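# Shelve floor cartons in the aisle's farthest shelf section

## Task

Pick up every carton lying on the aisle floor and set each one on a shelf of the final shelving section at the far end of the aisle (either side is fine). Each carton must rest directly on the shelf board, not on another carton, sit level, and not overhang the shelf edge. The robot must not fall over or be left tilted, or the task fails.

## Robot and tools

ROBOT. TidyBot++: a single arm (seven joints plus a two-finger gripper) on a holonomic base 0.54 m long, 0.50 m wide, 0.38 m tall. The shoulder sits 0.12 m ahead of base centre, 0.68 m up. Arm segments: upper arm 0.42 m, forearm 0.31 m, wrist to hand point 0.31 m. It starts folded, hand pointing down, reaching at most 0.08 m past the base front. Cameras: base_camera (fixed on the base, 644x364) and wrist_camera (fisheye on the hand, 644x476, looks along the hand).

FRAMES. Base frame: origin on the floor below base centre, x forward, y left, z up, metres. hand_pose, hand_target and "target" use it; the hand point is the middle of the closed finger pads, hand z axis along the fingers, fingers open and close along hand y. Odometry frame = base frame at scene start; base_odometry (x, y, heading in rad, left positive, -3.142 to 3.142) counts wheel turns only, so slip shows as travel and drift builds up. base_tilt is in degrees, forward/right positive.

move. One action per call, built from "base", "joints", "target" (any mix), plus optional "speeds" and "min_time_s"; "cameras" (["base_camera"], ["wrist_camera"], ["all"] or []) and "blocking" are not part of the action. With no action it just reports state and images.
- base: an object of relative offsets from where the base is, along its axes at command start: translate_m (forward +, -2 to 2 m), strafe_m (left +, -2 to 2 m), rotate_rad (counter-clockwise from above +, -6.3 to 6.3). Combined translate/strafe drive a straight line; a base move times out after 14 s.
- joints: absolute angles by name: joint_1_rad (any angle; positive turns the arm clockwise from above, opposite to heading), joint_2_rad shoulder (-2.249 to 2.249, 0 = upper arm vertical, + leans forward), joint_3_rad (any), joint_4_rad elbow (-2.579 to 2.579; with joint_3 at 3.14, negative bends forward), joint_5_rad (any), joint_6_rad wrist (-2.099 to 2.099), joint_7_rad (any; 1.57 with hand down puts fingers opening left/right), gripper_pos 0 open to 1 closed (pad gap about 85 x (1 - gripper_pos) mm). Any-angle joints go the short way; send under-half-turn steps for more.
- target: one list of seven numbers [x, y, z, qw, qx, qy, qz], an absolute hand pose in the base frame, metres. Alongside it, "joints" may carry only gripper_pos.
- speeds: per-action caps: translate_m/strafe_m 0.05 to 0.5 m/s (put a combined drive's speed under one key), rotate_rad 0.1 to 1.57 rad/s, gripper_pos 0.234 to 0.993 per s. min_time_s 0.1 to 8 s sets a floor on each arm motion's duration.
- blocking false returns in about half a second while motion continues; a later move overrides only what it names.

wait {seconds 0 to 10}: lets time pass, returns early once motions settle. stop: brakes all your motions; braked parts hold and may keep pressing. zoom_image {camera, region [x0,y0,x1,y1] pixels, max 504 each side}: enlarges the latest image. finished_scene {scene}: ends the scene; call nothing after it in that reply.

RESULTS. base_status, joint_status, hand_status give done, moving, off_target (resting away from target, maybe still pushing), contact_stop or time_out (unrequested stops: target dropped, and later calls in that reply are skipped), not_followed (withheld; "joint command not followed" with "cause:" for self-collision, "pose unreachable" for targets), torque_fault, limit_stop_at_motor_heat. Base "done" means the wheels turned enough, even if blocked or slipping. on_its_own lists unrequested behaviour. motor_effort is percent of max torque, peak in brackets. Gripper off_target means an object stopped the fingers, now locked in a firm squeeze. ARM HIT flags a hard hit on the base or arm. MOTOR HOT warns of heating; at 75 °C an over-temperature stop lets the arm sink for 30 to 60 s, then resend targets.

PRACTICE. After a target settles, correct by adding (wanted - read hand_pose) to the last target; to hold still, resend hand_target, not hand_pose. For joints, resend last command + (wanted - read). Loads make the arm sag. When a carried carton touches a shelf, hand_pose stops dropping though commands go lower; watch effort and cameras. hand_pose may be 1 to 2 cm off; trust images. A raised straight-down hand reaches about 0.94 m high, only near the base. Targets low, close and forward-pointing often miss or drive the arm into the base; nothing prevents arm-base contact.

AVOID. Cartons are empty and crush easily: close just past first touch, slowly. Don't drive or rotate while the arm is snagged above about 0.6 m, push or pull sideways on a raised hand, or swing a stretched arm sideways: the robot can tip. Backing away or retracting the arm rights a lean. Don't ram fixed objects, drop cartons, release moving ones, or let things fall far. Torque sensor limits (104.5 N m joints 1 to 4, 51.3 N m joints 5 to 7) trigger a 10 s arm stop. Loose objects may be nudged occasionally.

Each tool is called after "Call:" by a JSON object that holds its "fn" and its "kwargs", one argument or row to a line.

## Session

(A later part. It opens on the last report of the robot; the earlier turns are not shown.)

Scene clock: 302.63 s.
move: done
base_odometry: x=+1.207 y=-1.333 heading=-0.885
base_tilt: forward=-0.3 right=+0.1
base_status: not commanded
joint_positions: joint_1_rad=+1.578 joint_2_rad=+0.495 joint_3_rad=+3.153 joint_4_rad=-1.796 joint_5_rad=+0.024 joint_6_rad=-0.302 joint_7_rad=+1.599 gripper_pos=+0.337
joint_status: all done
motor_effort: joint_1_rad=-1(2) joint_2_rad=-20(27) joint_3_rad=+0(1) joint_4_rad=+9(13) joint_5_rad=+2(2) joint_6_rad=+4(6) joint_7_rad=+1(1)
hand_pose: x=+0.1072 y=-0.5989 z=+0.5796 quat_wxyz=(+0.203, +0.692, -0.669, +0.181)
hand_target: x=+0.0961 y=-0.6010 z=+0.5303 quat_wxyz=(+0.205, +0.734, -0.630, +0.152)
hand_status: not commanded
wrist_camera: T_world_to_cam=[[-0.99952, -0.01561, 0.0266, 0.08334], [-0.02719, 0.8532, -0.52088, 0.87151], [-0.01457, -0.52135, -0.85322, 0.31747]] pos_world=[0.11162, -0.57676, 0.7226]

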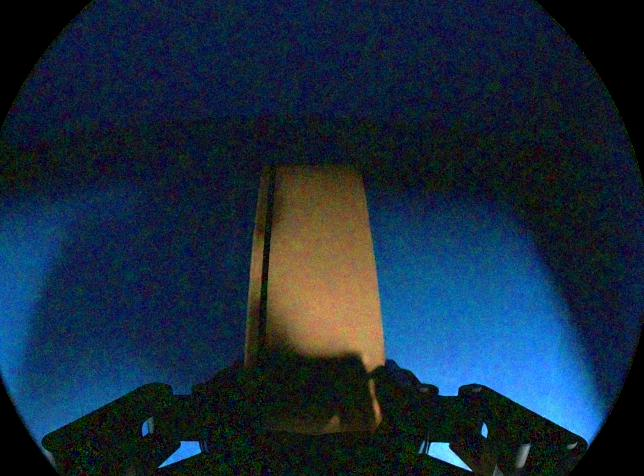

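Call:
{"fn": "move", "kwargs": {
  "joints": {"joint_2_rad": 0.53, "joint_6_rad": -0.41},
  "min_time_s": 1.5,
  "cameras": ["wrist_camera"]
}}

Call:
{"fn": "zoom_image", "kwargs": {
  "camera": "wrist_camera",
  "region": [180, 120, 480, 420]
}}

Scene clock: 307.03 s.
move: done
base_odometry: x=+1.207 y=-1.333 heading=-0.885
base_tilt: forward=-0.3 right=+0.1
base_status: not commanded
joint_positions: joint_1_rad=+1.578 joint_2_rad=+0.495 joint_3_rad=+3.153 joint_4_rad=-1.790 joint_5_rad=+0.024 joint_6_rad=-0.313 joint_7_rad=+1.599 gripper_pos=+0.337
joint_status: all done
motor_effort: joint_1_rad=-1(2) joint_2_rad=-23(24) joint_3_rad=+0(1) joint_4_rad=+7(10) joint_5_rad=+2(2) joint_6_rad=+1(5) joint_7_rad=+1(1)
hand_pose: x=+0.1072 y=-0.5983 z=+0.5798 quat_wxyz=(+0.200, +0.692, -0.670, +0.179)
hand_target: x=+0.0926 y=-0.5607 z=+0.5412 quat_wxyz=(+0.166, +0.741, -0.641, +0.111)
hand_status: not commanded
wrist_camera: T_world_to_cam=[[-0.99952, -0.01563, 0.02654, 0.08326], [-0.02709, 0.85639, -0.51561, 0.86993], [-0.01467, -0.51609, -0.85641, 0.32293]] pos_world=[0.11152, -0.57704, 0.7229]

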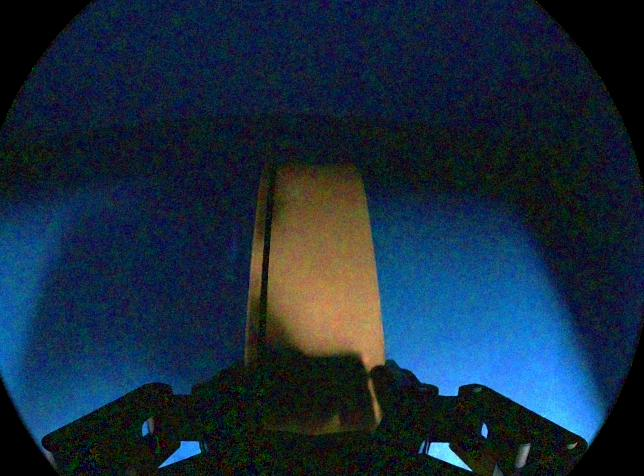

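Scaled by 1.680.

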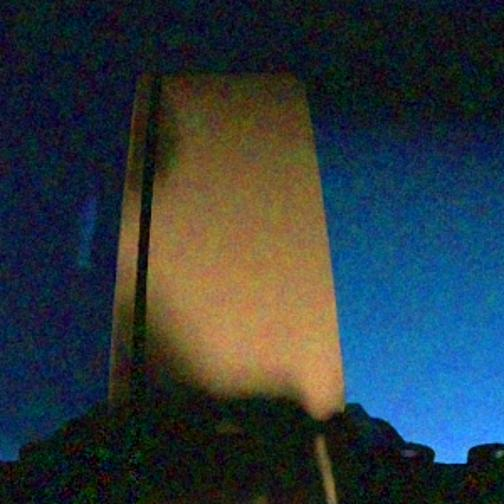

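Call:
{"fn": "move", "kwargs": {
  "joints": {"joint_2_rad": 0.505, "joint_6_rad": -0.37},
  "min_time_s": 1
}}

Scene clock: 311.40 s.
move: done
base_odometry: x=+1.207 y=-1.333 heading=-0.885
base_tilt: forward=-0.3 right=+0.1
base_status: not commanded
joint_positions: joint_1_rad=+1.578 joint_2_rad=+0.495 joint_3_rad=+3.153 joint_4_rad=-1.790 joint_5_rad=+0.024 joint_6_rad=-0.313 joint_7_rad=+1.599 gripper_pos=+0.337
joint_status: all done
motor_effort: joint_1_rad=-1(1) joint_2_rad=-23(24) joint_3_rad=+0(1) joint_4_rad=+7(8) joint_5_rad=+2(2) joint_6_rad=+0(1) joint_7_rad=+1(1)
hand_pose: x=+0.1072 y=-0.5983 z=+0.5798 quat_wxyz=(+0.200, +0.692, -0.670, +0.179)
hand_target: x=+0.0932 y=-0.5753 z=+0.5606 quat_wxyz=(+0.189, +0.736, -0.636, +0.132)
hand_status: not commanded
pictures: none

Call:
{"fn": "move", "kwargs": {
  "joints": {"joint_2_rad": 0.475, "joint_6_rad": -0.30},
  "min_time_s": 1,
  "cameras": ["wrist_camera"]
}}

Scene clock: 313.83 s.
move: done
base_odometry: x=+1.207 y=-1.333 heading=-0.885
base_tilt: forward=-0.2 right=+0.1
base_status: not commanded
joint_positions: joint_1_rad=+1.578 joint_2_rad=+0.494 joint_3_rad=+3.153 joint_4_rad=-1.790 joint_5_rad=+0.024 joint_6_rad=-0.313 joint_7_rad=+1.599 gripper_pos=+0.337
joint_status: all done
motor_effort: joint_1_rad=-1(1) joint_2_rad=-24(25) joint_3_rad=+0(1) joint_4_rad=+8(8) joint_5_rad=+2(2) joint_6_rad=+1(1) joint_7_rad=+1(1)
hand_pose: x=+0.1072 y=-0.5983 z=+0.5800 quat_wxyz=(+0.201, +0.692, -0.670, +0.179)
hand_target: x=+0.0944 y=-0.5975 z=+0.5889 quat_wxyz=(+0.225, +0.727, -0.627, +0.165)
hand_status: not commanded
wrist_camera: T_world_to_cam=[[-0.99952, -0.01557, 0.02663, 0.08323], [-0.02708, 0.85621, -0.51592, 0.87015], [-0.01477, -0.51639, -0.85622, 0.3228]] pos_world=[0.11152, -0.57704, 0.7231]

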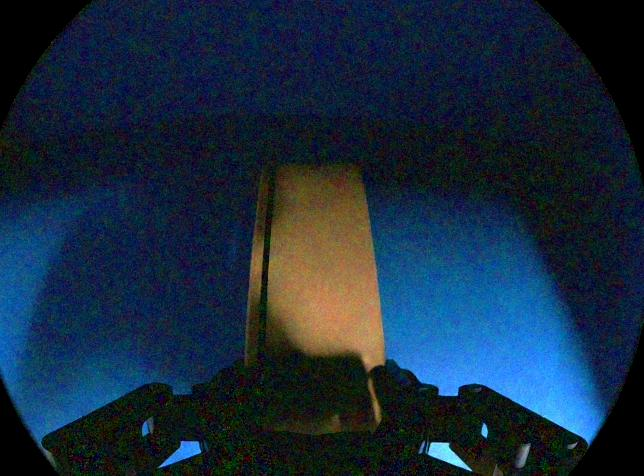

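Call:
{"fn": "move", "kwargs": {
  "joints": {"gripper_pos": 0.28},
  "speeds": {"gripper_pos": 0.234},
  "cameras": ["wrist_camera"]
}}

Call:
{"fn": "zoom_image", "kwargs": {
  "camera": "wrist_camera",
  "region": [160, 120, 460, 420]
}}

Scene clock: 316.10 s.
move: done
base_odometry: x=+1.207 y=-1.333 heading=-0.885
base_tilt: forward=-0.3 right=+0.1
base_status: not commanded
joint_positions: joint_1_rad=+1.579 joint_2_rad=+0.494 joint_3_rad=+3.153 joint_4_rad=-1.796 joint_5_rad=+0.025 joint_6_rad=-0.313 joint_7_rad=+1.601 gripper_pos=+0.279
joint_status: all done
motor_effort: joint_1_rad=-1(2) joint_2_rad=-29(29) joint_3_rad=+0(1) joint_4_rad=+13(13) joint_5_rad=+1(2) joint_6_rad=+4(5) joint_7_rad=+1(1)
hand_pose: x=+0.1068 y=-0.5957 z=+0.5778 quat_wxyz=(+0.199, +0.694, -0.669, +0.177)
hand_target: x=+0.0944 y=-0.5975 z=+0.5889 quat_wxyz=(+0.225, +0.727, -0.627, +0.165)
hand_status: not commanded
wrist_camera: T_world_to_cam=[[-0.99944, -0.01753, 0.02837, 0.08082], [-0.02957, 0.85901, -0.51111, 0.86594], [-0.01541, -0.51166, -0.85905, 0.32677]] pos_world=[0.11142, -0.57523, 0.72101]

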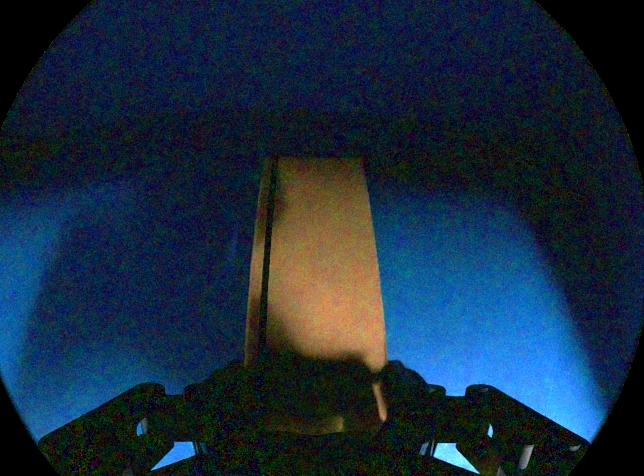

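Scaled by 1.680.

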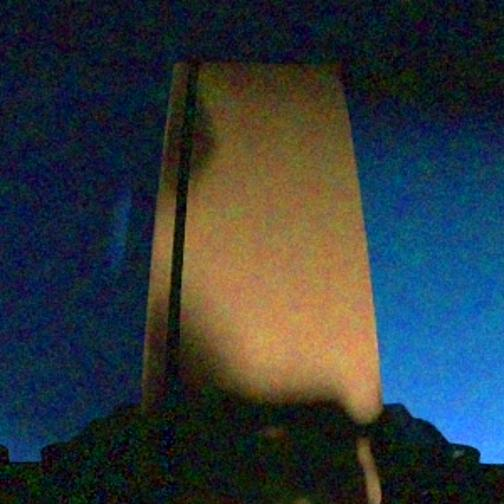

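Call:
{"fn": "move", "kwargs": {
  "joints": {"gripper_pos": 0.0},
  "speeds": {"gripper_pos": 0.3},
  "cameras": ["wrist_camera"]
}}

Call:
{"fn": "zoom_image", "kwargs": {
  "camera": "wrist_camera",
  "region": [160, 240, 480, 470]
}}

Scene clock: 322.37 s.
move: done
base_odometry: x=+1.207 y=-1.333 heading=-0.885
base_tilt: forward=-0.3 right=+0.1
base_status: not commanded
joint_positions: joint_1_rad=+1.579 joint_2_rad=+0.494 joint_3_rad=+3.153 joint_4_rad=-1.796 joint_5_rad=+0.025 joint_6_rad=-0.313 joint_7_rad=+1.601 gripper_pos=+0.000
joint_status: all done
motor_effort: joint_1_rad=-1(2) joint_2_rad=-28(30) joint_3_rad=+0(1) joint_4_rad=+12(13) joint_5_rad=+1(1) joint_6_rad=+5(5) joint_7_rad=+1(1)
hand_pose: x=+0.1068 y=-0.5957 z=+0.5778 quat_wxyz=(+0.199, +0.694, -0.669, +0.177)
hand_target: x=+0.0944 y=-0.5975 z=+0.5889 quat_wxyz=(+0.225, +0.727, -0.627, +0.165)
hand_status: not commanded
wrist_camera: T_world_to_cam=[[-0.99944, -0.01753, 0.02837, 0.08082], [-0.02957, 0.85901, -0.51111, 0.86594], [-0.01541, -0.51166, -0.85905, 0.32677]] pos_world=[0.11142, -0.57523, 0.72101]

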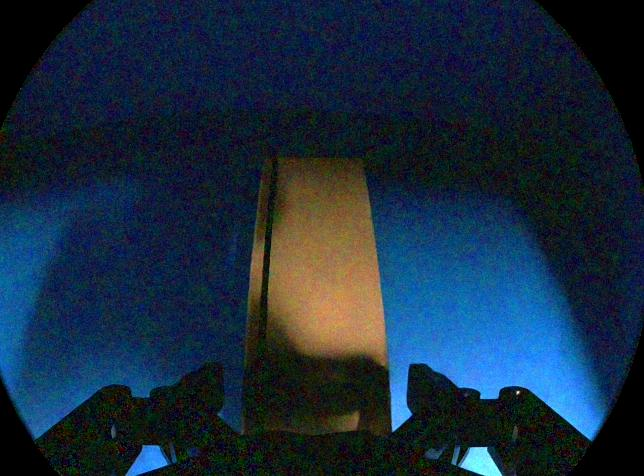

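Scaled by 1.575.

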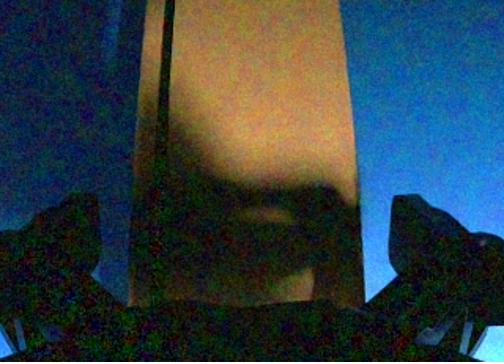

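Call:
{"fn": "move", "kwargs": {
  "joints": {"joint_2_rad": 0.178, "joint_4_rad": -2.216, "joint_6_rad": -0.128},
  "min_time_s": 3,
  "cameras": ["wrist_camera"]
}}

Call:
{"fn": "zoom_image", "kwargs": {
  "camera": "wrist_camera",
  "region": [160, 120, 480, 440]
}}

Scene clock: 327.77 s.
move: done
base_odometry: x=+1.207 y=-1.333 heading=-0.885
base_tilt: forward=-0.3 right=+0.1
base_status: not commanded
joint_positions: joint_1_rad=+1.579 joint_2_rad=+0.222 joint_3_rad=+3.153 joint_4_rad=-2.192 joint_5_rad=+0.025 joint_6_rad=-0.206 joint_7_rad=+1.601 gripper_pos=+0.000
joint_status: all done
motor_effort: joint_1_rad=-2(2) joint_2_rad=-19(29) joint_3_rad=+0(1) joint_4_rad=+11(13) joint_5_rad=+1(2) joint_6_rad=+5(5) joint_7_rad=+0(1)
hand_pose: x=+0.1099 y=-0.4567 z=+0.5873 quat_wxyz=(+0.191, +0.695, -0.671, +0.173)
hand_target: x=+0.1029 y=-0.4688 z=+0.6120 quat_wxyz=(+0.241, +0.724, -0.619, +0.187)
hand_status: not commanded
wrist_camera: T_world_to_cam=[[-0.99956, -0.01876, 0.02291, 0.08881], [-0.02765, 0.86788, -0.496, 0.74642], [-0.01058, -0.49642, -0.86802, 0.41788]] pos_world=[0.11383, -0.4387, 0.73092]

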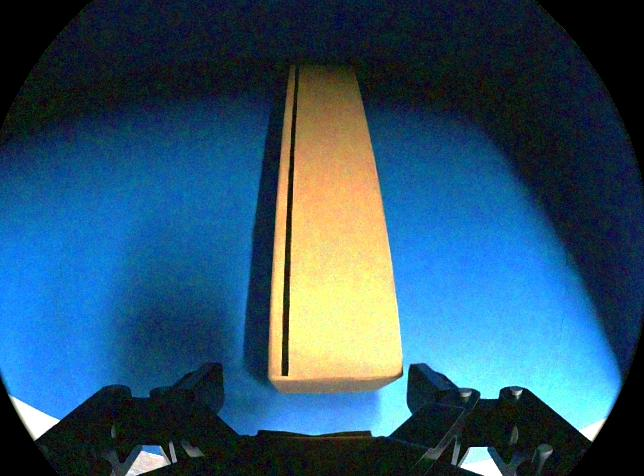

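Scaled by 1.575.

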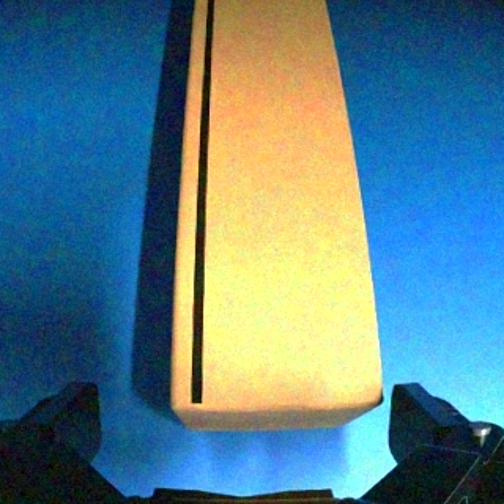

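Call:
{"fn": "move", "kwargs": {
  "joints": {"joint_2_rad": -0.365, "joint_4_rad": -2.52, "joint_6_rad": -0.4},
  "min_time_s": 3,
  "cameras": ["wrist_camera"]
}}

Call:
{"fn": "zoom_image", "kwargs": {
  "camera": "wrist_camera",
  "region": [180, 60, 500, 380]
}}

Scene clock: 332.47 s.
move: done
base_odometry: x=+1.207 y=-1.333 heading=-0.885
base_tilt: forward=-0.3 right=+0.0
base_status: not commanded
joint_positions: joint_1_rad=+1.579 joint_2_rad=-0.338 joint_3_rad=+3.153 joint_4_rad=-2.494 joint_5_rad=+0.025 joint_6_rad=-0.326 joint_7_rad=+1.601 gripper_pos=+0.000
joint_status: all done
motor_effort: joint_1_rad=-1(2) joint_2_rad=-5(21) joint_3_rad=+0(1) joint_4_rad=+15(15) joint_5_rad=+1(2) joint_6_rad=+5(6) joint_7_rad=+0(1)
hand_pose: x=+0.1121 y=-0.3135 z=+0.6593 quat_wxyz=(+0.239, +0.679, -0.658, +0.219)
hand_target: x=+0.1010 y=-0.2842 z=+0.6426 quat_wxyz=(+0.236, +0.723, -0.627, +0.169)
hand_status: not commanded
wrist_camera: T_world_to_cam=[[-0.99963, -0.01357, 0.02357, 0.09322], [-0.02515, 0.79072, -0.61166, 0.70965], [-0.01034, -0.61202, -0.79077, 0.46434]] pos_world=[0.11583, -0.27569, 0.79905]

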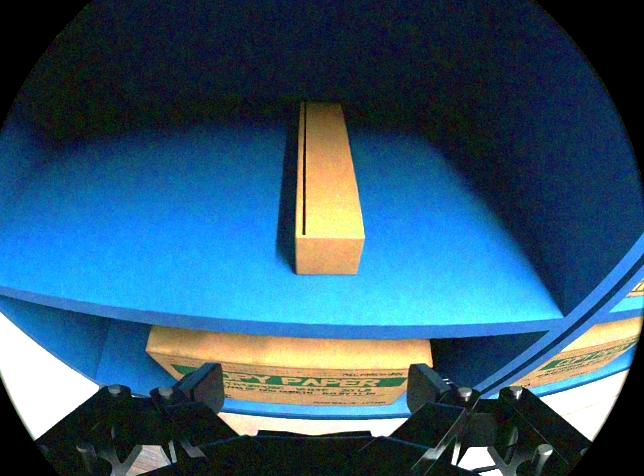

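Scaled by 1.575.

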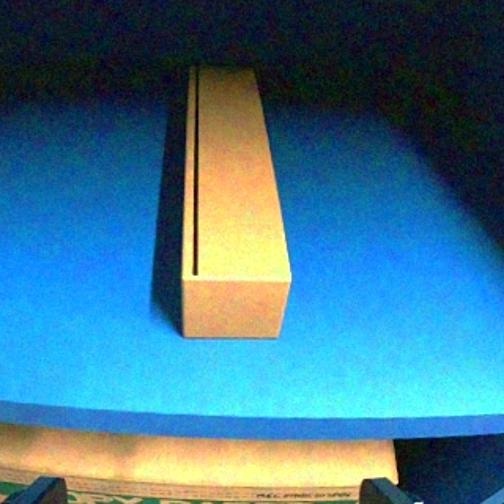

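Call:
{"fn": "move", "kwargs": {
  "base": {"translate_m": -1.7955, "strafe_m": -0.031},
  "speeds": {"translate_m": 0.35},
  "joints": {"joint_1_rad": 0.0},
  "min_time_s": 3,
  "cameras": ["all"]
}}

Scene clock: 343.87 s.
move: done
base_odometry: x=+0.045 y=+0.036 heading=-0.885
base_tilt: forward=-0.3 right=+0.1
base_status: done
joint_positions: joint_1_rad=+0.022 joint_2_rad=-0.347 joint_3_rad=+3.147 joint_4_rad=-2.498 joint_5_rad=+0.026 joint_6_rad=-0.331 joint_7_rad=+1.601 gripper_pos=+0.000
joint_status: all done
motor_effort: joint_1_rad=-1(2) joint_2_rad=-5(6) joint_3_rad=+0(2) joint_4_rad=+14(15) joint_5_rad=+1(2) joint_6_rad=+5(6) joint_7_rad=+0(1)
hand_pose: x=+0.4298 y=-0.0095 z=+0.6596 quat_wxyz=(+0.016, +0.946, +0.012, +0.324)
hand_target: x=+0.4036 y=-0.0097 z=+0.6426 quat_wxyz=(+0.043, +0.953, +0.082, +0.287)
hand_status: not commanded
pictures: base_camera, wrist_camera
wrist_camera: T_world_to_cam=[[0.00545, -0.99964, 0.02618, -0.02823], [-0.79049, -0.02034, -0.61214, 0.79909], [0.61245, -0.01736, -0.79032, 0.39144]] pos_world=[0.39209, -0.00517, 0.79925]

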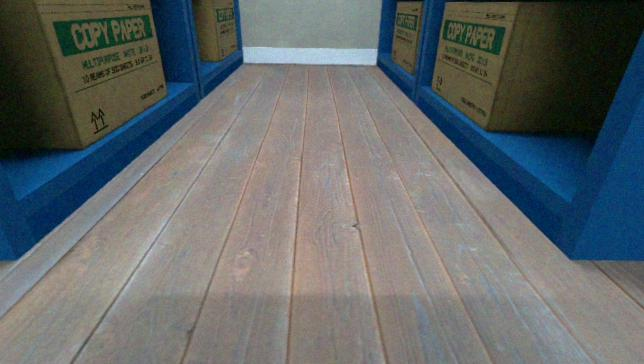

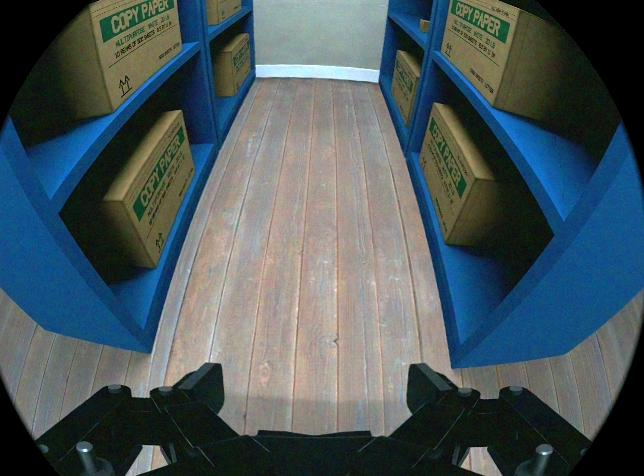

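Call:
{"fn": "move", "kwargs": {
  "joints": {"joint_1_rad": -1.6, "joint_2_rad": 0.11, "joint_4_rad": -2.52, "joint_6_rad": 0.0},
  "min_time_s": 3,
  "cameras": ["wrist_camera"]
}}

Scene clock: 348.10 s.
move: done
base_odometry: x=+0.045 y=+0.036 heading=-0.885
base_tilt: forward=-0.3 right=+0.0
base_status: not commanded
joint_positions: joint_1_rad=-1.578 joint_2_rad=+0.077 joint_3_rad=+3.147 joint_4_rad=-2.498 joint_5_rad=+0.026 joint_6_rad=-0.079 joint_7_rad=+1.601 gripper_pos=+0.000
joint_status: all done
motor_effort: joint_1_rad=-1(2) joint_2_rad=-12(15) joint_3_rad=+1(1) joint_4_rad=+10(15) joint_5_rad=+1(2) joint_6_rad=+4(6) joint_7_rad=+0(1)
hand_pose: x=+0.1174 y=+0.3471 z=+0.5612 quat_wxyz=(-0.165, +0.666, +0.706, +0.176)
hand_target: x=+0.1075 y=+0.3523 z=+0.5545 quat_wxyz=(-0.164, +0.606, +0.754, +0.193)
hand_status: not commanded
wrist_camera: T_world_to_cam=[[0.99892, 0.04315, 0.01729, -0.14105], [0.04623, -0.8827, -0.46767, 0.61915], [-0.00492, 0.46796, -0.88374, 0.46772]] pos_world=[0.11458, 0.33373, 0.70534]

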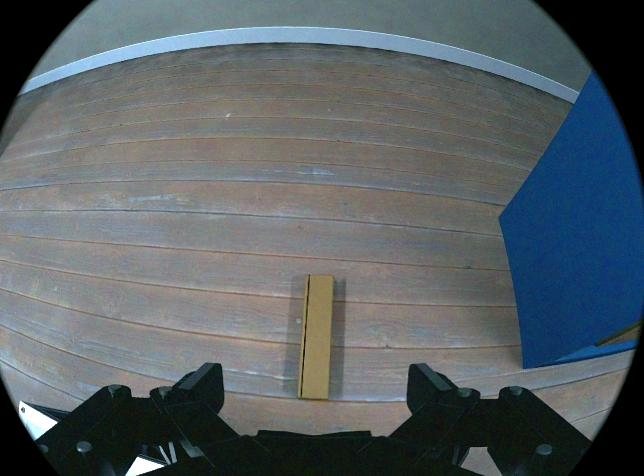

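Call:
{"fn": "move", "kwargs": {
  "joints": {"joint_2_rad": 1.29, "joint_4_rad": -2.208, "joint_6_rad": 0.86},
  "min_time_s": 3
}}

Call:
{"fn": "move", "kwargs": {
  "joints": {"joint_2_rad": 1.65, "joint_4_rad": -1.796, "joint_6_rad": 0.84},
  "min_time_s": 2,
  "cameras": ["wrist_camera"]
}}

Scene clock: 353.57 s.
move: done
base_odometry: x=+0.045 y=+0.036 heading=-0.885
base_tilt: forward=-0.3 right=+0.1
base_status: not commanded
joint_positions: joint_1_rad=-1.578 joint_2_rad=+1.250 joint_3_rad=+3.147 joint_4_rad=-2.227 joint_5_rad=+0.026 joint_6_rad=+0.782 joint_7_rad=+1.601 gripper_pos=+0.000
joint_status: all done
motor_effort: joint_1_rad=-1(2) joint_2_rad=-28(31) joint_3_rad=-1(2) joint_4_rad=-3(10) joint_5_rad=+1(2) joint_6_rad=+4(5) joint_7_rad=+0(1)
hand_pose: x=+0.1114 y=+0.4299 z=+0.2366 quat_wxyz=(-0.158, +0.669, +0.710, +0.155)
hand_target: x=+0.0837 y=+0.4431 z=+0.2315 quat_wxyz=(-0.188, +0.611, +0.751, +0.165)
hand_status: not commanded
pictures: none

Scene clock: 355.87 s.
move: done
base_odometry: x=+0.045 y=+0.036 heading=-0.885
base_tilt: forward=-0.3 right=+0.0
base_status: not commanded
joint_positions: joint_1_rad=-1.578 joint_2_rad=+1.607 joint_3_rad=+3.147 joint_4_rad=-1.811 joint_5_rad=+0.026 joint_6_rad=+0.782 joint_7_rad=+1.601 gripper_pos=+0.000
joint_status: all done
motor_effort: joint_1_rad=-1(2) joint_2_rad=-30(33) joint_3_rad=-2(2) joint_4_rad=-2(4) joint_5_rad=+1(2) joint_6_rad=+4(5) joint_7_rad=+0(1)
hand_pose: x=+0.1111 y=+0.4849 z=+0.0916 quat_wxyz=(-0.178, +0.663, +0.706, +0.176)
hand_target: x=+0.0830 y=+0.4823 z=+0.0812 quat_wxyz=(-0.198, +0.608, +0.749, +0.177)
hand_status: not commanded
wrist_camera: T_world_to_cam=[[0.99868, 0.05131, 0.00107, -0.13503], [0.04545, -0.87457, -0.48277, 0.51898], [-0.02383, 0.48218, -0.87575, -0.01732]] pos_world=[0.11085, 0.46916, 0.23552]

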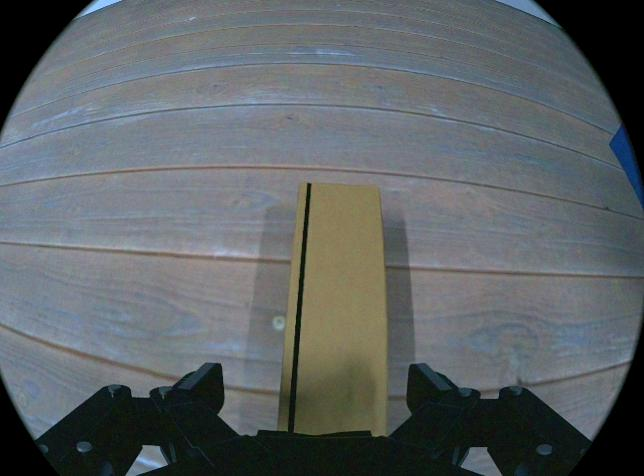

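Call:
{"fn": "move", "kwargs": {
  "base": {"rotate_rad": -0.032},
  "speeds": {"rotate_rad": 0.1},
  "cameras": ["wrist_camera"]
}}

Scene clock: 358.57 s.
move: done
base_odometry: x=+0.045 y=+0.036 heading=-0.916
base_tilt: forward=-0.3 right=+0.1
base_status: done
joint_positions: joint_1_rad=-1.583 joint_2_rad=+1.607 joint_3_rad=+3.146 joint_4_rad=-1.811 joint_5_rad=+0.026 joint_6_rad=+0.782 joint_7_rad=+1.601 gripper_pos=+0.000
joint_status: not commanded
motor_effort: joint_1_rad=-1(3) joint_2_rad=-30(32) joint_3_rad=-1(3) joint_4_rad=-2(3) joint_5_rad=+1(2) joint_6_rad=+4(5) joint_7_rad=+0(1)
hand_pose: x=+0.1087 y=+0.4850 z=+0.0916 quat_wxyz=(-0.178, +0.661, +0.707, +0.175)
hand_target: x=+0.0830 y=+0.4823 z=+0.0812 quat_wxyz=(-0.198, +0.608, +0.749, +0.177)
hand_status: not commanded
wrist_camera: T_world_to_cam=[[0.99841, 0.05638, 0.00088, -0.13504], [0.0498, -0.87426, -0.4829, 0.5185], [-0.02646, 0.48217, -0.87568, -0.0171]] pos_world=[0.10855, 0.46916, 0.23552]

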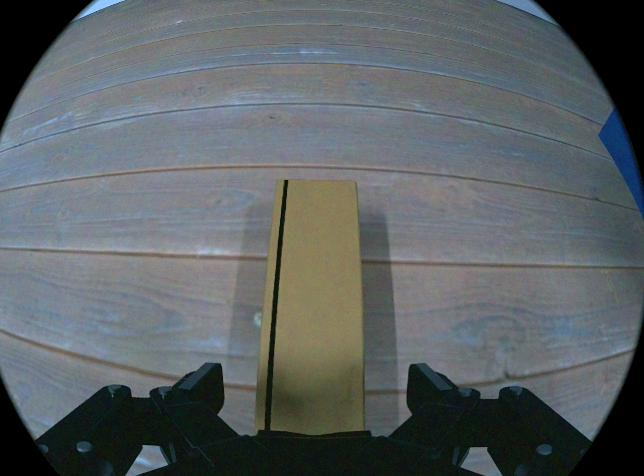

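Call:
{"fn": "move", "kwargs": {
  "joints": {"joint_2_rad": 1.768, "joint_4_rad": -1.645, "joint_6_rad": 0.69},
  "min_time_s": 2
}}

Call:
{"fn": "move", "kwargs": {
  "joints": {"gripper_pos": 0.3},
  "speeds": {"gripper_pos": 0.234},
  "cameras": ["wrist_camera"]
}}

Scene clock: 362.93 s.
move: done
base_odometry: x=+0.045 y=+0.036 heading=-0.916
base_tilt: forward=-0.3 right=+0.0
base_status: not commanded
joint_positions: joint_1_rad=-1.583 joint_2_rad=+1.721 joint_3_rad=+3.146 joint_4_rad=-1.662 joint_5_rad=+0.026 joint_6_rad=+0.761 joint_7_rad=+1.601 gripper_pos=+0.000
joint_status: all done
motor_effort: joint_1_rad=-1(1) joint_2_rad=-31(33) joint_3_rad=-1(2) joint_4_rad=-2(3) joint_5_rad=+1(2) joint_6_rad=+4(6) joint_7_rad=+0(1)
hand_pose: x=+0.1086 y=+0.4951 z=+0.0433 quat_wxyz=(-0.183, +0.660, +0.706, +0.180)
hand_target: x=+0.0868 y=+0.4533 z=+0.0123 quat_wxyz=(-0.157, +0.615, +0.760, +0.138)
hand_status: not commanded
pictures: none

Scene clock: 364.80 s.
move: done
base_odometry: x=+0.045 y=+0.036 heading=-0.916
base_tilt: forward=-0.3 right=+0.1
base_status: not commanded
joint_positions: joint_1_rad=-1.583 joint_2_rad=+1.721 joint_3_rad=+3.146 joint_4_rad=-1.662 joint_5_rad=+0.026 joint_6_rad=+0.761 joint_7_rad=+1.601 gripper_pos=+0.299
joint_status: all done
motor_effort: joint_1_rad=+0(2) joint_2_rad=-31(32) joint_3_rad=-1(2) joint_4_rad=-2(2) joint_5_rad=+1(1) joint_6_rad=+4(5) joint_7_rad=+0(1)
hand_pose: x=+0.1086 y=+0.4951 z=+0.0433 quat_wxyz=(-0.183, +0.660, +0.706, +0.180)
hand_target: x=+0.0868 y=+0.4533 z=+0.0123 quat_wxyz=(-0.157, +0.615, +0.760, +0.138)
hand_status: not commanded
wrist_camera: T_world_to_cam=[[0.99837, 0.05711, 0.00201, -0.13591], [0.0506, -0.86717, -0.49544, 0.50101], [-0.02655, 0.49473, -0.86864, -0.07089]] pos_world=[0.10845, 0.47729, 0.18691]

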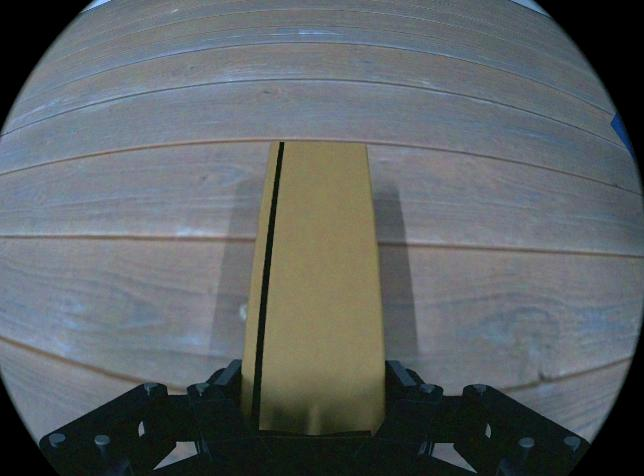

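Call:
{"fn": "move", "kwargs": {
  "joints": {"gripper_pos": 0.325},
  "speeds": {"gripper_pos": 0.234}
}}

Call:
{"fn": "move", "kwargs": {
  "joints": {"gripper_pos": 0.34},
  "speeds": {"gripper_pos": 0.234}
}}

Call:
{"fn": "move", "kwargs": {
  "joints": {"joint_2_rad": 1.197, "joint_4_rad": -2.24, "joint_6_rad": 0.9},
  "min_time_s": 3,
  "cameras": ["wrist_camera"]
}}

Scene clock: 367.77 s.
move: done
base_odometry: x=+0.045 y=+0.036 heading=-0.916
base_tilt: forward=-0.3 right=+0.1
base_status: not commanded
joint_positions: joint_1_rad=-1.583 joint_2_rad=+1.721 joint_3_rad=+3.146 joint_4_rad=-1.662 joint_5_rad=+0.026 joint_6_rad=+0.761 joint_7_rad=+1.601 gripper_pos=+0.323
joint_status: all done
motor_effort: joint_1_rad=-1(1) joint_2_rad=-31(32) joint_3_rad=-1(2) joint_4_rad=-2(2) joint_5_rad=+1(1) joint_6_rad=+5(5) joint_7_rad=+1(1)
hand_pose: x=+0.1086 y=+0.4951 z=+0.0433 quat_wxyz=(-0.183, +0.660, +0.706, +0.180)
hand_target: x=+0.0868 y=+0.4533 z=+0.0123 quat_wxyz=(-0.157, +0.615, +0.760, +0.138)
hand_status: not commanded
pictures: none

Scene clock: 368.70 s.
move: done
base_odometry: x=+0.045 y=+0.036 heading=-0.916
base_tilt: forward=-0.3 right=+0.1
base_status: not commanded
joint_positions: joint_1_rad=-1.583 joint_2_rad=+1.721 joint_3_rad=+3.146 joint_4_rad=-1.662 joint_5_rad=+0.026 joint_6_rad=+0.761 joint_7_rad=+1.601 gripper_pos=+0.337
joint_status: all done
motor_effort: joint_1_rad=-1(1) joint_2_rad=-26(31) joint_3_rad=-1(2) joint_4_rad=-1(2) joint_5_rad=+1(1) joint_6_rad=+3(4) joint_7_rad=+1(1)
hand_pose: x=+0.1086 y=+0.4951 z=+0.0433 quat_wxyz=(-0.183, +0.660, +0.706, +0.180)
hand_target: x=+0.0868 y=+0.4533 z=+0.0123 quat_wxyz=(-0.157, +0.615, +0.760, +0.138)
hand_status: not commanded
pictures: none

Scene clock: 372.03 s.
move: done
base_odometry: x=+0.045 y=+0.036 heading=-0.916
base_tilt: forward=-0.3 right=+0.0
base_status: not commanded
joint_positions: joint_1_rad=-1.583 joint_2_rad=+1.248 joint_3_rad=+3.146 joint_4_rad=-2.224 joint_5_rad=+0.026 joint_6_rad=+0.821 joint_7_rad=+1.601 gripper_pos=+0.337
joint_status: all done
motor_effort: joint_1_rad=+0(2) joint_2_rad=-29(32) joint_3_rad=-1(2) joint_4_rad=-2(4) joint_5_rad=+1(2) joint_6_rad=+5(5) joint_7_rad=+0(1)
hand_pose: x=+0.1089 y=+0.4436 z=+0.2432 quat_wxyz=(-0.173, +0.663, +0.708, +0.170)
hand_target: x=+0.0821 y=+0.4753 z=+0.2789 quat_wxyz=(-0.221, +0.602, +0.741, +0.200)
hand_status: not commanded
wrist_camera: T_world_to_cam=[[0.99851, 0.05459, -0.00084, -0.13183], [0.0478, -0.88136, -0.47003, 0.55578], [-0.0264, 0.46929, -0.88265, 0.14299]] pos_world=[0.10885, 0.42993, 0.38733]

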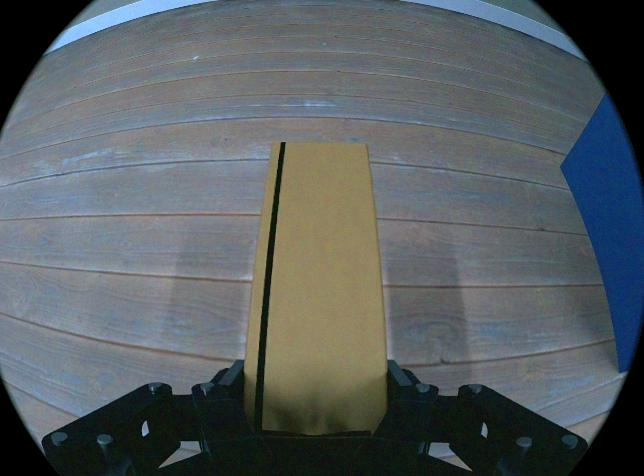

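Call:
{"fn": "move", "kwargs": {
  "base": {"rotate_rad": 0.032},
  "speeds": {"rotate_rad": 0.1},
  "joints": {"joint_2_rad": -0.365, "joint_4_rad": -2.52, "joint_6_rad": -0.51},
  "min_time_s": 3
}}

Call:
{"fn": "move", "kwargs": {
  "joints": {"joint_1_rad": 0.0},
  "min_time_s": 2.5,
  "cameras": ["all"]
}}

Scene clock: 380.73 s.
move: done
base_odometry: x=+0.045 y=+0.036 heading=-0.885
base_tilt: forward=-0.3 right=+0.0
base_status: done
joint_positions: joint_1_rad=-1.584 joint_2_rad=-0.337 joint_3_rad=+3.146 joint_4_rad=-2.495 joint_5_rad=+0.027 joint_6_rad=-0.436 joint_7_rad=+1.601 gripper_pos=+0.337
joint_status: all done
motor_effort: joint_1_rad=-1(4) joint_2_rad=-4(31) joint_3_rad=+0(2) joint_4_rad=+15(15) joint_5_rad=+1(2) joint_6_rad=+5(6) joint_7_rad=+0(1)
hand_pose: x=+0.1185 y=+0.2848 z=+0.6391 quat_wxyz=(-0.183, +0.660, +0.701, +0.199)
hand_target: x=+0.1239 y=+0.2554 z=+0.6254 quat_wxyz=(-0.138, +0.616, +0.751, +0.193)
hand_status: not commanded
pictures: none

Scene clock: 383.53 s.
move: done
base_odometry: x=+0.045 y=+0.036 heading=-0.885
base_tilt: forward=-0.3 right=+0.1
base_status: not commanded
joint_positions: joint_1_rad=-0.022 joint_2_rad=-0.337 joint_3_rad=+3.146 joint_4_rad=-2.495 joint_5_rad=+0.027 joint_6_rad=-0.438 joint_7_rad=+1.601 gripper_pos=+0.337
joint_status: all done
motor_effort: joint_1_rad=-1(2) joint_2_rad=-4(6) joint_3_rad=+0(2) joint_4_rad=+14(14) joint_5_rad=+1(2) joint_6_rad=+5(6) joint_7_rad=+1(1)
hand_pose: x=+0.4033 y=+0.0029 z=+0.6389 quat_wxyz=(+0.010, +0.962, +0.033, +0.270)
hand_target: x=+0.3742 y=-0.0124 z=+0.6254 quat_wxyz=(+0.042, +0.968, +0.081, +0.234)
hand_status: not commanded
pictures: base_camera, wrist_camera
wrist_camera: T_world_to_cam=[[0.05132, -0.99837, 0.02499, -0.03283], [-0.85365, -0.05684, -0.51774, 0.73089], [0.51831, 0.00524, -0.85518, 0.47087]] pos_world=[0.38155, 0.00631, 0.7819]

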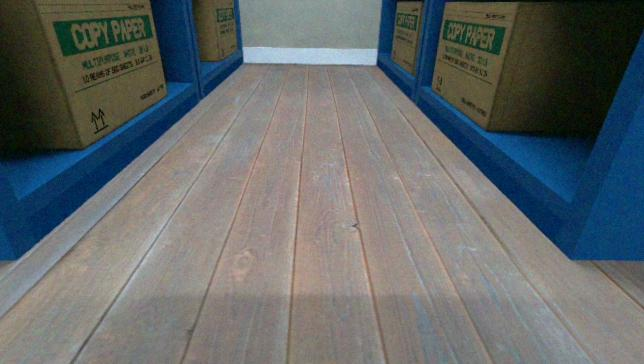

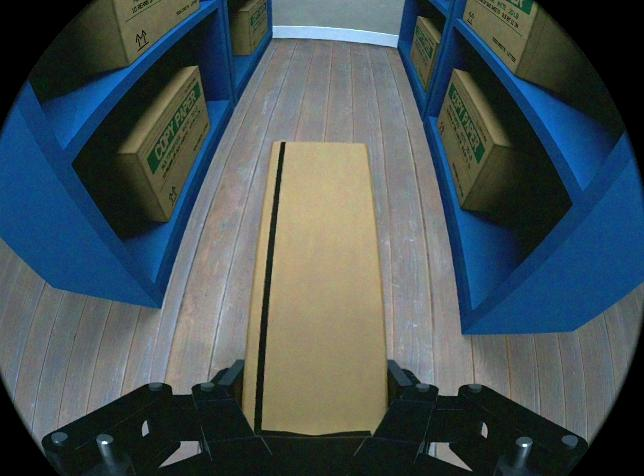

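Call:
{"fn": "move", "kwargs": {
  "base": {"translate_m": 1.57, "strafe_m": 0.03, "rotate_rad": 0.018},
  "speeds": {"translate_m": 0.3},
  "cameras": ["all"]
}}

Scene clock: 392.60 s.
move: done
base_odometry: x=+1.063 y=-1.160 heading=-0.866
base_tilt: forward=-0.3 right=+0.1
base_status: done
joint_positions: joint_1_rad=-0.020 joint_2_rad=-0.347 joint_3_rad=+3.146 joint_4_rad=-2.500 joint_5_rad=+0.027 joint_6_rad=-0.443 joint_7_rad=+1.601 gripper_pos=+0.337
joint_status: not commanded
motor_effort: joint_1_rad=+0(2) joint_2_rad=-4(6) joint_3_rad=+1(2) joint_4_rad=+14(15) joint_5_rad=+1(2) joint_6_rad=+5(6) joint_7_rad=+0(1)
hand_pose: x=+0.4001 y=+0.0022 z=+0.6385 quat_wxyz=(+0.010, +0.962, +0.032, +0.269)
hand_target: x=+0.3742 y=-0.0124 z=+0.6254 quat_wxyz=(+0.042, +0.968, +0.081, +0.234)
hand_status: not commanded
pictures: base_camera, wrist_camera
wrist_camera: T_world_to_cam=[[0.04925, -0.99847, 0.02528, -0.0328], [-0.85415, -0.05522, -0.51709, 0.72772], [0.51769, 0.00387, -0.85556, 0.47276]] pos_world=[0.37845, 0.00561, 0.7816]

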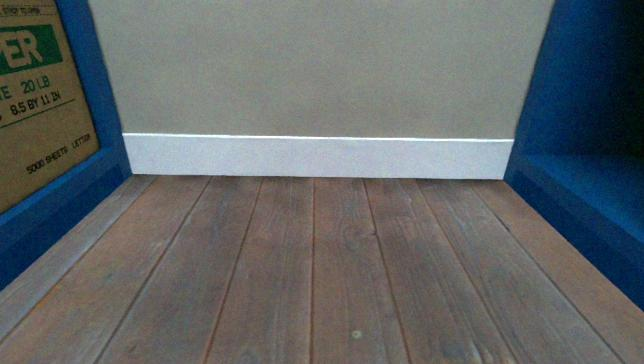

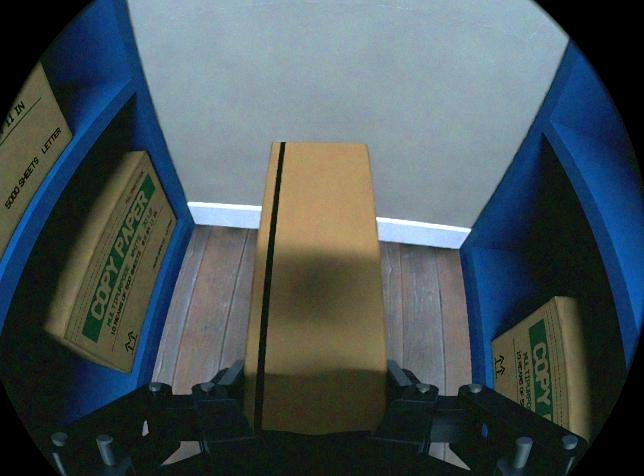

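Call:
{"fn": "move", "kwargs": {
  "joints": {"joint_1_rad": 1.6},
  "min_time_s": 3,
  "cameras": ["wrist_camera"]
}}

Scene clock: 398.50 s.
move: done
base_odometry: x=+1.063 y=-1.160 heading=-0.866
base_tilt: forward=-0.3 right=+0.1
base_status: not commanded
joint_positions: joint_1_rad=+1.578 joint_2_rad=-0.347 joint_3_rad=+3.146 joint_4_rad=-2.500 joint_5_rad=+0.027 joint_6_rad=-0.443 joint_7_rad=+1.601 gripper_pos=+0.337
joint_status: all done
motor_effort: joint_1_rad=-1(2) joint_2_rad=-5(5) joint_3_rad=+0(1) joint_4_rad=+15(15) joint_5_rad=+1(2) joint_6_rad=+5(5) joint_7_rad=+1(1)
hand_pose: x=+0.1135 y=-0.2811 z=+0.6385 quat_wxyz=(+0.200, +0.694, -0.667, +0.181)
hand_target: x=+0.0992 y=-0.2547 z=+0.6254 quat_wxyz=(+0.197, +0.732, -0.638, +0.133)
hand_status: not commanded
wrist_camera: T_world_to_cam=[[-0.99943, -0.02213, 0.02536, 0.09199], [-0.03206, 0.85532, -0.51711, 0.62994], [-0.01025, -0.51763, -0.85554, 0.53555]] pos_world=[0.11762, -0.25955, 0.7816]

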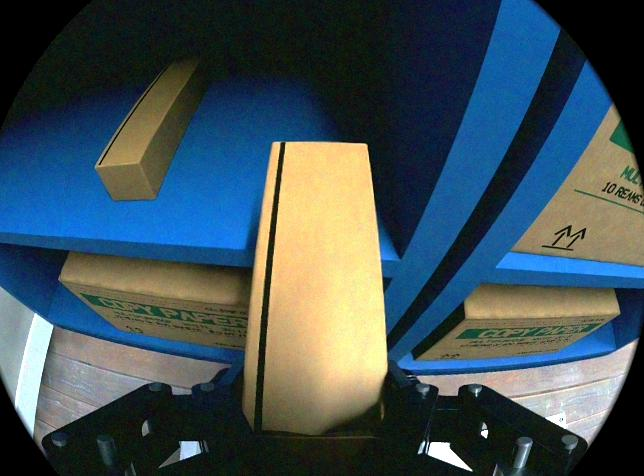

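Call:
{"fn": "move", "kwargs": {
  "base": {"translate_m": 0.05},
  "speeds": {"translate_m": 0.1},
  "joints": {"joint_2_rad": 0.29, "joint_4_rad": -2.196, "joint_6_rad": -0.09},
  "min_time_s": 3,
  "cameras": ["wrist_camera"]
}}

Scene clock: 404.70 s.
move: done
base_odometry: x=+1.095 y=-1.198 heading=-0.866
base_tilt: forward=-0.3 right=+0.1
base_status: done
joint_positions: joint_1_rad=+1.579 joint_2_rad=+0.239 joint_3_rad=+3.145 joint_4_rad=-2.211 joint_5_rad=+0.028 joint_6_rad=-0.166 joint_7_rad=+1.601 gripper_pos=+0.337
joint_status: all done
motor_effort: joint_1_rad=-1(2) joint_2_rad=-17(19) joint_3_rad=+0(2) joint_4_rad=+11(15) joint_5_rad=+1(2) joint_6_rad=+5(6) joint_7_rad=+1(1)
hand_pose: x=+0.1133 y=-0.4565 z=+0.5795 quat_wxyz=(+0.192, +0.698, -0.667, +0.175)
hand_target: x=+0.1036 y=-0.4786 z=+0.5730 quat_wxyz=(+0.220, +0.730, -0.624, +0.172)
hand_status: not commanded
wrist_camera: T_world_to_cam=[[-0.99936, -0.02788, 0.02239, 0.08836], [-0.03534, 0.86487, -0.50074, 0.74473], [-0.00541, -0.50121, -0.86531, 0.40687]] pos_world=[0.11682, -0.43771, 0.72301]

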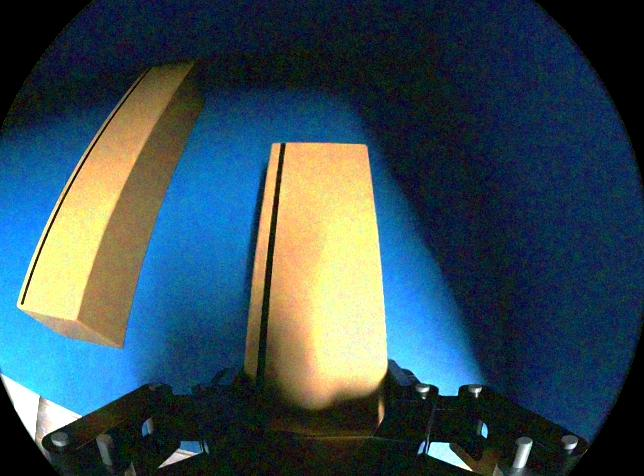

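Call:
{"fn": "move", "kwargs": {
  "joints": {"joint_6_rad": -0.23},
  "min_time_s": 0.5
}}

Call:
{"fn": "move", "kwargs": {
  "joints": {"joint_2_rad": 0.555, "joint_4_rad": -1.674, "joint_6_rad": -0.49},
  "min_time_s": 3,
  "cameras": ["wrist_camera"]
}}

Scene clock: 408.97 s.
move: done
base_odometry: x=+1.095 y=-1.198 heading=-0.866
base_tilt: forward=-0.3 right=+0.1
base_status: not commanded
joint_positions: joint_1_rad=+1.579 joint_2_rad=+0.240 joint_3_rad=+3.145 joint_4_rad=-2.201 joint_5_rad=+0.028 joint_6_rad=-0.186 joint_7_rad=+1.601 gripper_pos=+0.337
joint_status: all done
motor_effort: joint_1_rad=+0(1) joint_2_rad=-16(18) joint_3_rad=+0(1) joint_4_rad=+9(10) joint_5_rad=+2(2) joint_6_rad=+3(5) joint_7_rad=+0(1)
hand_pose: x=+0.1131 y=-0.4560 z=+0.5794 quat_wxyz=(+0.188, +0.699, -0.669, +0.172)
hand_target: x=+0.1009 y=-0.4404 z=+0.5524 quat_wxyz=(+0.171, +0.742, -0.636, +0.125)
hand_status: not commanded
pictures: none

Scene clock: 412.27 s.
move: done
base_odometry: x=+1.095 y=-1.198 heading=-0.866
base_tilt: forward=-0.3 right=+0.1
base_status: not commanded
joint_positions: joint_1_rad=+1.579 joint_2_rad=+0.511 joint_3_rad=+3.145 joint_4_rad=-1.697 joint_5_rad=+0.028 joint_6_rad=-0.418 joint_7_rad=+1.601 gripper_pos=+0.337
joint_status: all done
motor_effort: joint_1_rad=-1(1) joint_2_rad=-30(31) joint_3_rad=-1(1) joint_4_rad=+13(14) joint_5_rad=+1(2) joint_6_rad=+5(6) joint_7_rad=+0(1)
hand_pose: x=+0.1094 y=-0.6120 z=+0.5909 quat_wxyz=(+0.191, +0.698, -0.669, +0.170)
hand_target: x=+0.0895 y=-0.5978 z=+0.5637 quat_wxyz=(+0.177, +0.738, -0.641, +0.116)
hand_status: not commanded
wrist_camera: T_world_to_cam=[[-0.99934, -0.02343, 0.0277, 0.07956], [-0.03403, 0.87022, -0.49149, 0.88239], [-0.01258, -0.49211, -0.87044, 0.34814]] pos_world=[0.11391, -0.59469, 0.73452]

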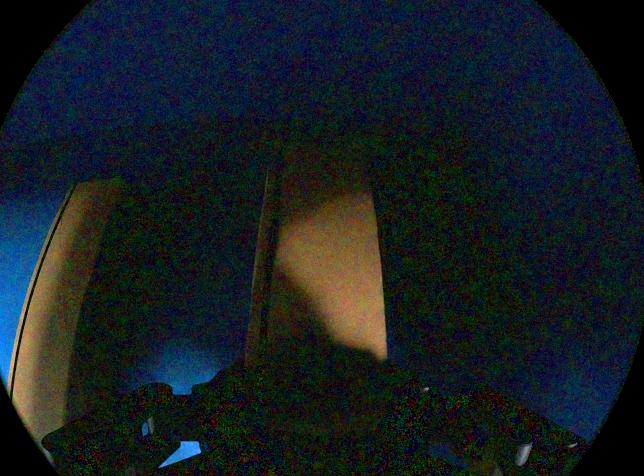

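Call:
{"fn": "move", "kwargs": {
  "joints": {"joint_4_rad": -1.71, "joint_6_rad": -0.37},
  "min_time_s": 0.5
}}

Call:
{"fn": "move", "kwargs": {
  "joints": {"joint_2_rad": 0.58, "joint_4_rad": -1.726, "joint_6_rad": -0.31},
  "min_time_s": 2,
  "cameras": ["wrist_camera"]
}}

Scene clock: 415.67 s.
move: done
base_odometry: x=+1.095 y=-1.198 heading=-0.866
base_tilt: forward=-0.3 right=+0.1
base_status: not commanded
joint_positions: joint_1_rad=+1.579 joint_2_rad=+0.511 joint_3_rad=+3.145 joint_4_rad=-1.698 joint_5_rad=+0.028 joint_6_rad=-0.402 joint_7_rad=+1.601 gripper_pos=+0.337
joint_status: all done
motor_effort: joint_1_rad=+0(1) joint_2_rad=-31(31) joint_3_rad=-1(1) joint_4_rad=+14(14) joint_5_rad=+1(1) joint_6_rad=+4(5) joint_7_rad=+0(1)
hand_pose: x=+0.1095 y=-0.6156 z=+0.5928 quat_wxyz=(+0.196, +0.696, -0.668, +0.174)
hand_target: x=+0.0920 y=-0.6141 z=+0.5664 quat_wxyz=(+0.205, +0.732, -0.633, +0.145)
hand_status: not commanded
pictures: none

Scene clock: 417.97 s.
move: done
base_odometry: x=+1.095 y=-1.198 heading=-0.866
base_tilt: forward=-0.3 right=+0.1
base_status: not commanded
joint_positions: joint_1_rad=+1.579 joint_2_rad=+0.534 joint_3_rad=+3.145 joint_4_rad=-1.699 joint_5_rad=+0.028 joint_6_rad=-0.389 joint_7_rad=+1.601 gripper_pos=+0.337
joint_status: all done
motor_effort: joint_1_rad=+0(2) joint_2_rad=-30(32) joint_3_rad=-1(1) joint_4_rad=+13(14) joint_5_rad=+1(2) joint_6_rad=+5(6) joint_7_rad=+1(1)
hand_pose: x=+0.1096 y=-0.6164 z=+0.5804 quat_wxyz=(+0.192, +0.698, -0.669, +0.171)
hand_target: x=+0.0935 y=-0.6197 z=+0.5539 quat_wxyz=(+0.211, +0.731, -0.630, +0.153)
hand_status: not commanded
wrist_camera: T_world_to_cam=[[-0.99933, -0.02399, 0.02745, 0.0797], [-0.03443, 0.86865, -0.49423, 0.88181], [-0.01199, -0.49485, -0.8689, 0.3342]] pos_world=[0.11402, -0.59869, 0.72402]

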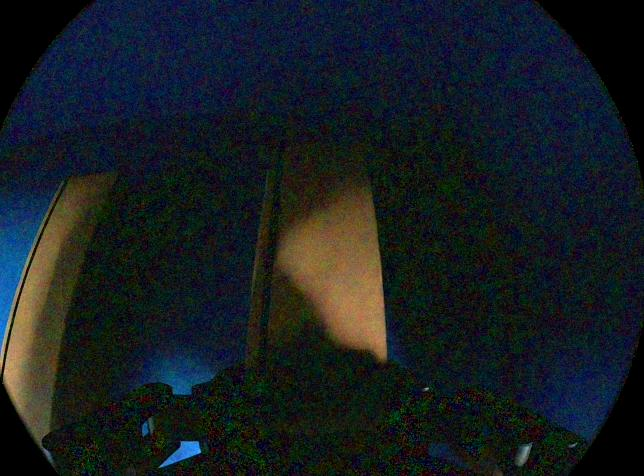

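Call:
{"fn": "move", "kwargs": {
  "joints": {"joint_2_rad": 0.588, "joint_4_rad": -1.732, "joint_6_rad": -0.295},
  "min_time_s": 1
}}

Call:
{"fn": "move", "kwargs": {
  "joints": {"joint_2_rad": 0.596, "joint_4_rad": -1.738, "joint_6_rad": -0.28},
  "min_time_s": 1
}}

Scene clock: 423.40 s.
move: done
base_odometry: x=+1.095 y=-1.198 heading=-0.866
base_tilt: forward=-0.3 right=+0.1
base_status: not commanded
joint_positions: joint_1_rad=+1.579 joint_2_rad=+0.536 joint_3_rad=+3.145 joint_4_rad=-1.703 joint_5_rad=+0.028 joint_6_rad=-0.376 joint_7_rad=+1.601 gripper_pos=+0.337
joint_status: all done
motor_effort: joint_1_rad=-1(2) joint_2_rad=-30(31) joint_3_rad=-1(1) joint_4_rad=+13(14) joint_5_rad=+1(1) joint_6_rad=+5(6) joint_7_rad=+0(1)
hand_pose: x=+0.1097 y=-0.6179 z=+0.5797 quat_wxyz=(+0.194, +0.697, -0.668, +0.173)
hand_target: x=+0.0939 y=-0.6198 z=+0.5489 quat_wxyz=(+0.211, +0.731, -0.630, +0.154)
hand_status: not commanded
pictures: none

Scene clock: 424.70 s.
move: done
base_odometry: x=+1.095 y=-1.198 heading=-0.866
base_tilt: forward=-0.3 right=+0.1
base_status: not commanded
joint_positions: joint_1_rad=+1.579 joint_2_rad=+0.537 joint_3_rad=+3.145 joint_4_rad=-1.708 joint_5_rad=+0.028 joint_6_rad=-0.362 joint_7_rad=+1.601 gripper_pos=+0.337
joint_status: all done
motor_effort: joint_1_rad=-1(1) joint_2_rad=-28(30) joint_3_rad=-1(1) joint_4_rad=+13(14) joint_5_rad=+1(2) joint_6_rad=+5(6) joint_7_rad=+1(1)
hand_pose: x=+0.1098 y=-0.6195 z=+0.5796 quat_wxyz=(+0.197, +0.696, -0.667, +0.176)
hand_target: x=+0.0943 y=-0.6198 z=+0.5440 quat_wxyz=(+0.211, +0.732, -0.630, +0.154)
hand_status: not commanded
pictures: none

Call:
{"fn": "move", "kwargs": {
  "joints": {"joint_2_rad": 0.57},
  "min_time_s": 0.5
}}

Call:
{"fn": "move", "kwargs": {
  "joints": {"gripper_pos": 0.25},
  "speeds": {"gripper_pos": 0.234},
  "cameras": ["wrist_camera"]
}}

Call:
{"fn": "move", "kwargs": {
  "joints": {"gripper_pos": 0.0},
  "speeds": {"gripper_pos": 0.4},
  "cameras": ["wrist_camera"]
}}

Scene clock: 427.47 s.
move: done
base_odometry: x=+1.095 y=-1.198 heading=-0.866
base_tilt: forward=-0.3 right=+0.1
base_status: not commanded
joint_positions: joint_1_rad=+1.579 joint_2_rad=+0.537 joint_3_rad=+3.145 joint_4_rad=-1.708 joint_5_rad=+0.028 joint_6_rad=-0.362 joint_7_rad=+1.601 gripper_pos=+0.337
joint_status: all done
motor_effort: joint_1_rad=-1(1) joint_2_rad=-28(29) joint_3_rad=+0(1) joint_4_rad=+13(13) joint_5_rad=+1(1) joint_6_rad=+5(6) joint_7_rad=+1(1)
hand_pose: x=+0.1098 y=-0.6195 z=+0.5796 quat_wxyz=(+0.197, +0.696, -0.667, +0.176)
hand_target: x=+0.0942 y=-0.6232 z=+0.5601 quat_wxyz=(+0.221, +0.729, -0.627, +0.162)
hand_status: not commanded
pictures: none

Scene clock: 428.40 s.
move: done
base_odometry: x=+1.095 y=-1.198 heading=-0.866
base_tilt: forward=-0.3 right=+0.1
base_status: not commanded
joint_positions: joint_1_rad=+1.579 joint_2_rad=+0.537 joint_3_rad=+3.145 joint_4_rad=-1.710 joint_5_rad=+0.028 joint_6_rad=-0.358 joint_7_rad=+1.601 gripper_pos=+0.252
joint_status: all done
motor_effort: joint_1_rad=-1(1) joint_2_rad=-30(31) joint_3_rad=-1(1) joint_4_rad=+13(13) joint_5_rad=+1(1) joint_6_rad=+5(5) joint_7_rad=+0(1)
hand_pose: x=+0.1098 y=-0.6194 z=+0.5791 quat_wxyz=(+0.198, +0.696, -0.667, +0.177)
hand_target: x=+0.0942 y=-0.6232 z=+0.5601 quat_wxyz=(+0.221, +0.729, -0.627, +0.162)
hand_status: not commanded
wrist_camera: T_world_to_cam=[[-0.99933, -0.0243, 0.02754, 0.07969], [-0.03494, 0.85977, -0.50948, 0.88716], [-0.0113, -0.51009, -0.86004, 0.31698]] pos_world=[0.11421, -0.59913, 0.72241]

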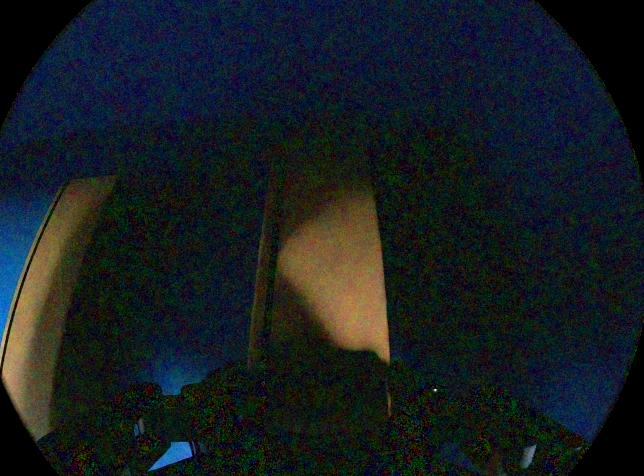

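Scene clock: 429.63 s.
move: done
base_odometry: x=+1.095 y=-1.198 heading=-0.866
base_tilt: forward=-0.3 right=+0.1
base_status: not commanded
joint_positions: joint_1_rad=+1.579 joint_2_rad=+0.537 joint_3_rad=+3.145 joint_4_rad=-1.710 joint_5_rad=+0.028 joint_6_rad=-0.358 joint_7_rad=+1.601 gripper_pos=+0.000
joint_status: all done
motor_effort: joint_1_rad=-1(2) joint_2_rad=-30(31) joint_3_rad=-1(1) joint_4_rad=+13(13) joint_5_rad=+1(2) joint_6_rad=+5(5) joint_7_rad=+1(1)
hand_pose: x=+0.1098 y=-0.6194 z=+0.5791 quat_wxyz=(+0.198, +0.696, -0.667, +0.177)
hand_target: x=+0.0942 y=-0.6232 z=+0.5601 quat_wxyz=(+0.221, +0.729, -0.627, +0.162)
hand_status: not commanded
wrist_camera: T_world_to_cam=[[-0.99933, -0.0243, 0.02754, 0.07969], [-0.03494, 0.85977, -0.50948, 0.88716], [-0.0113, -0.51009, -0.86004, 0.31698]] pos_world=[0.11421, -0.59913, 0.72241]

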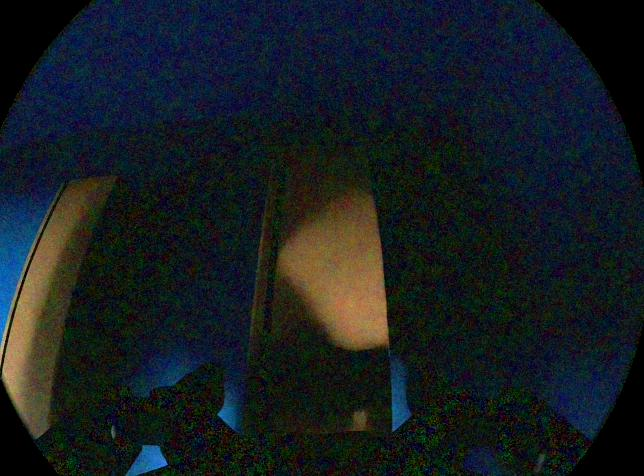

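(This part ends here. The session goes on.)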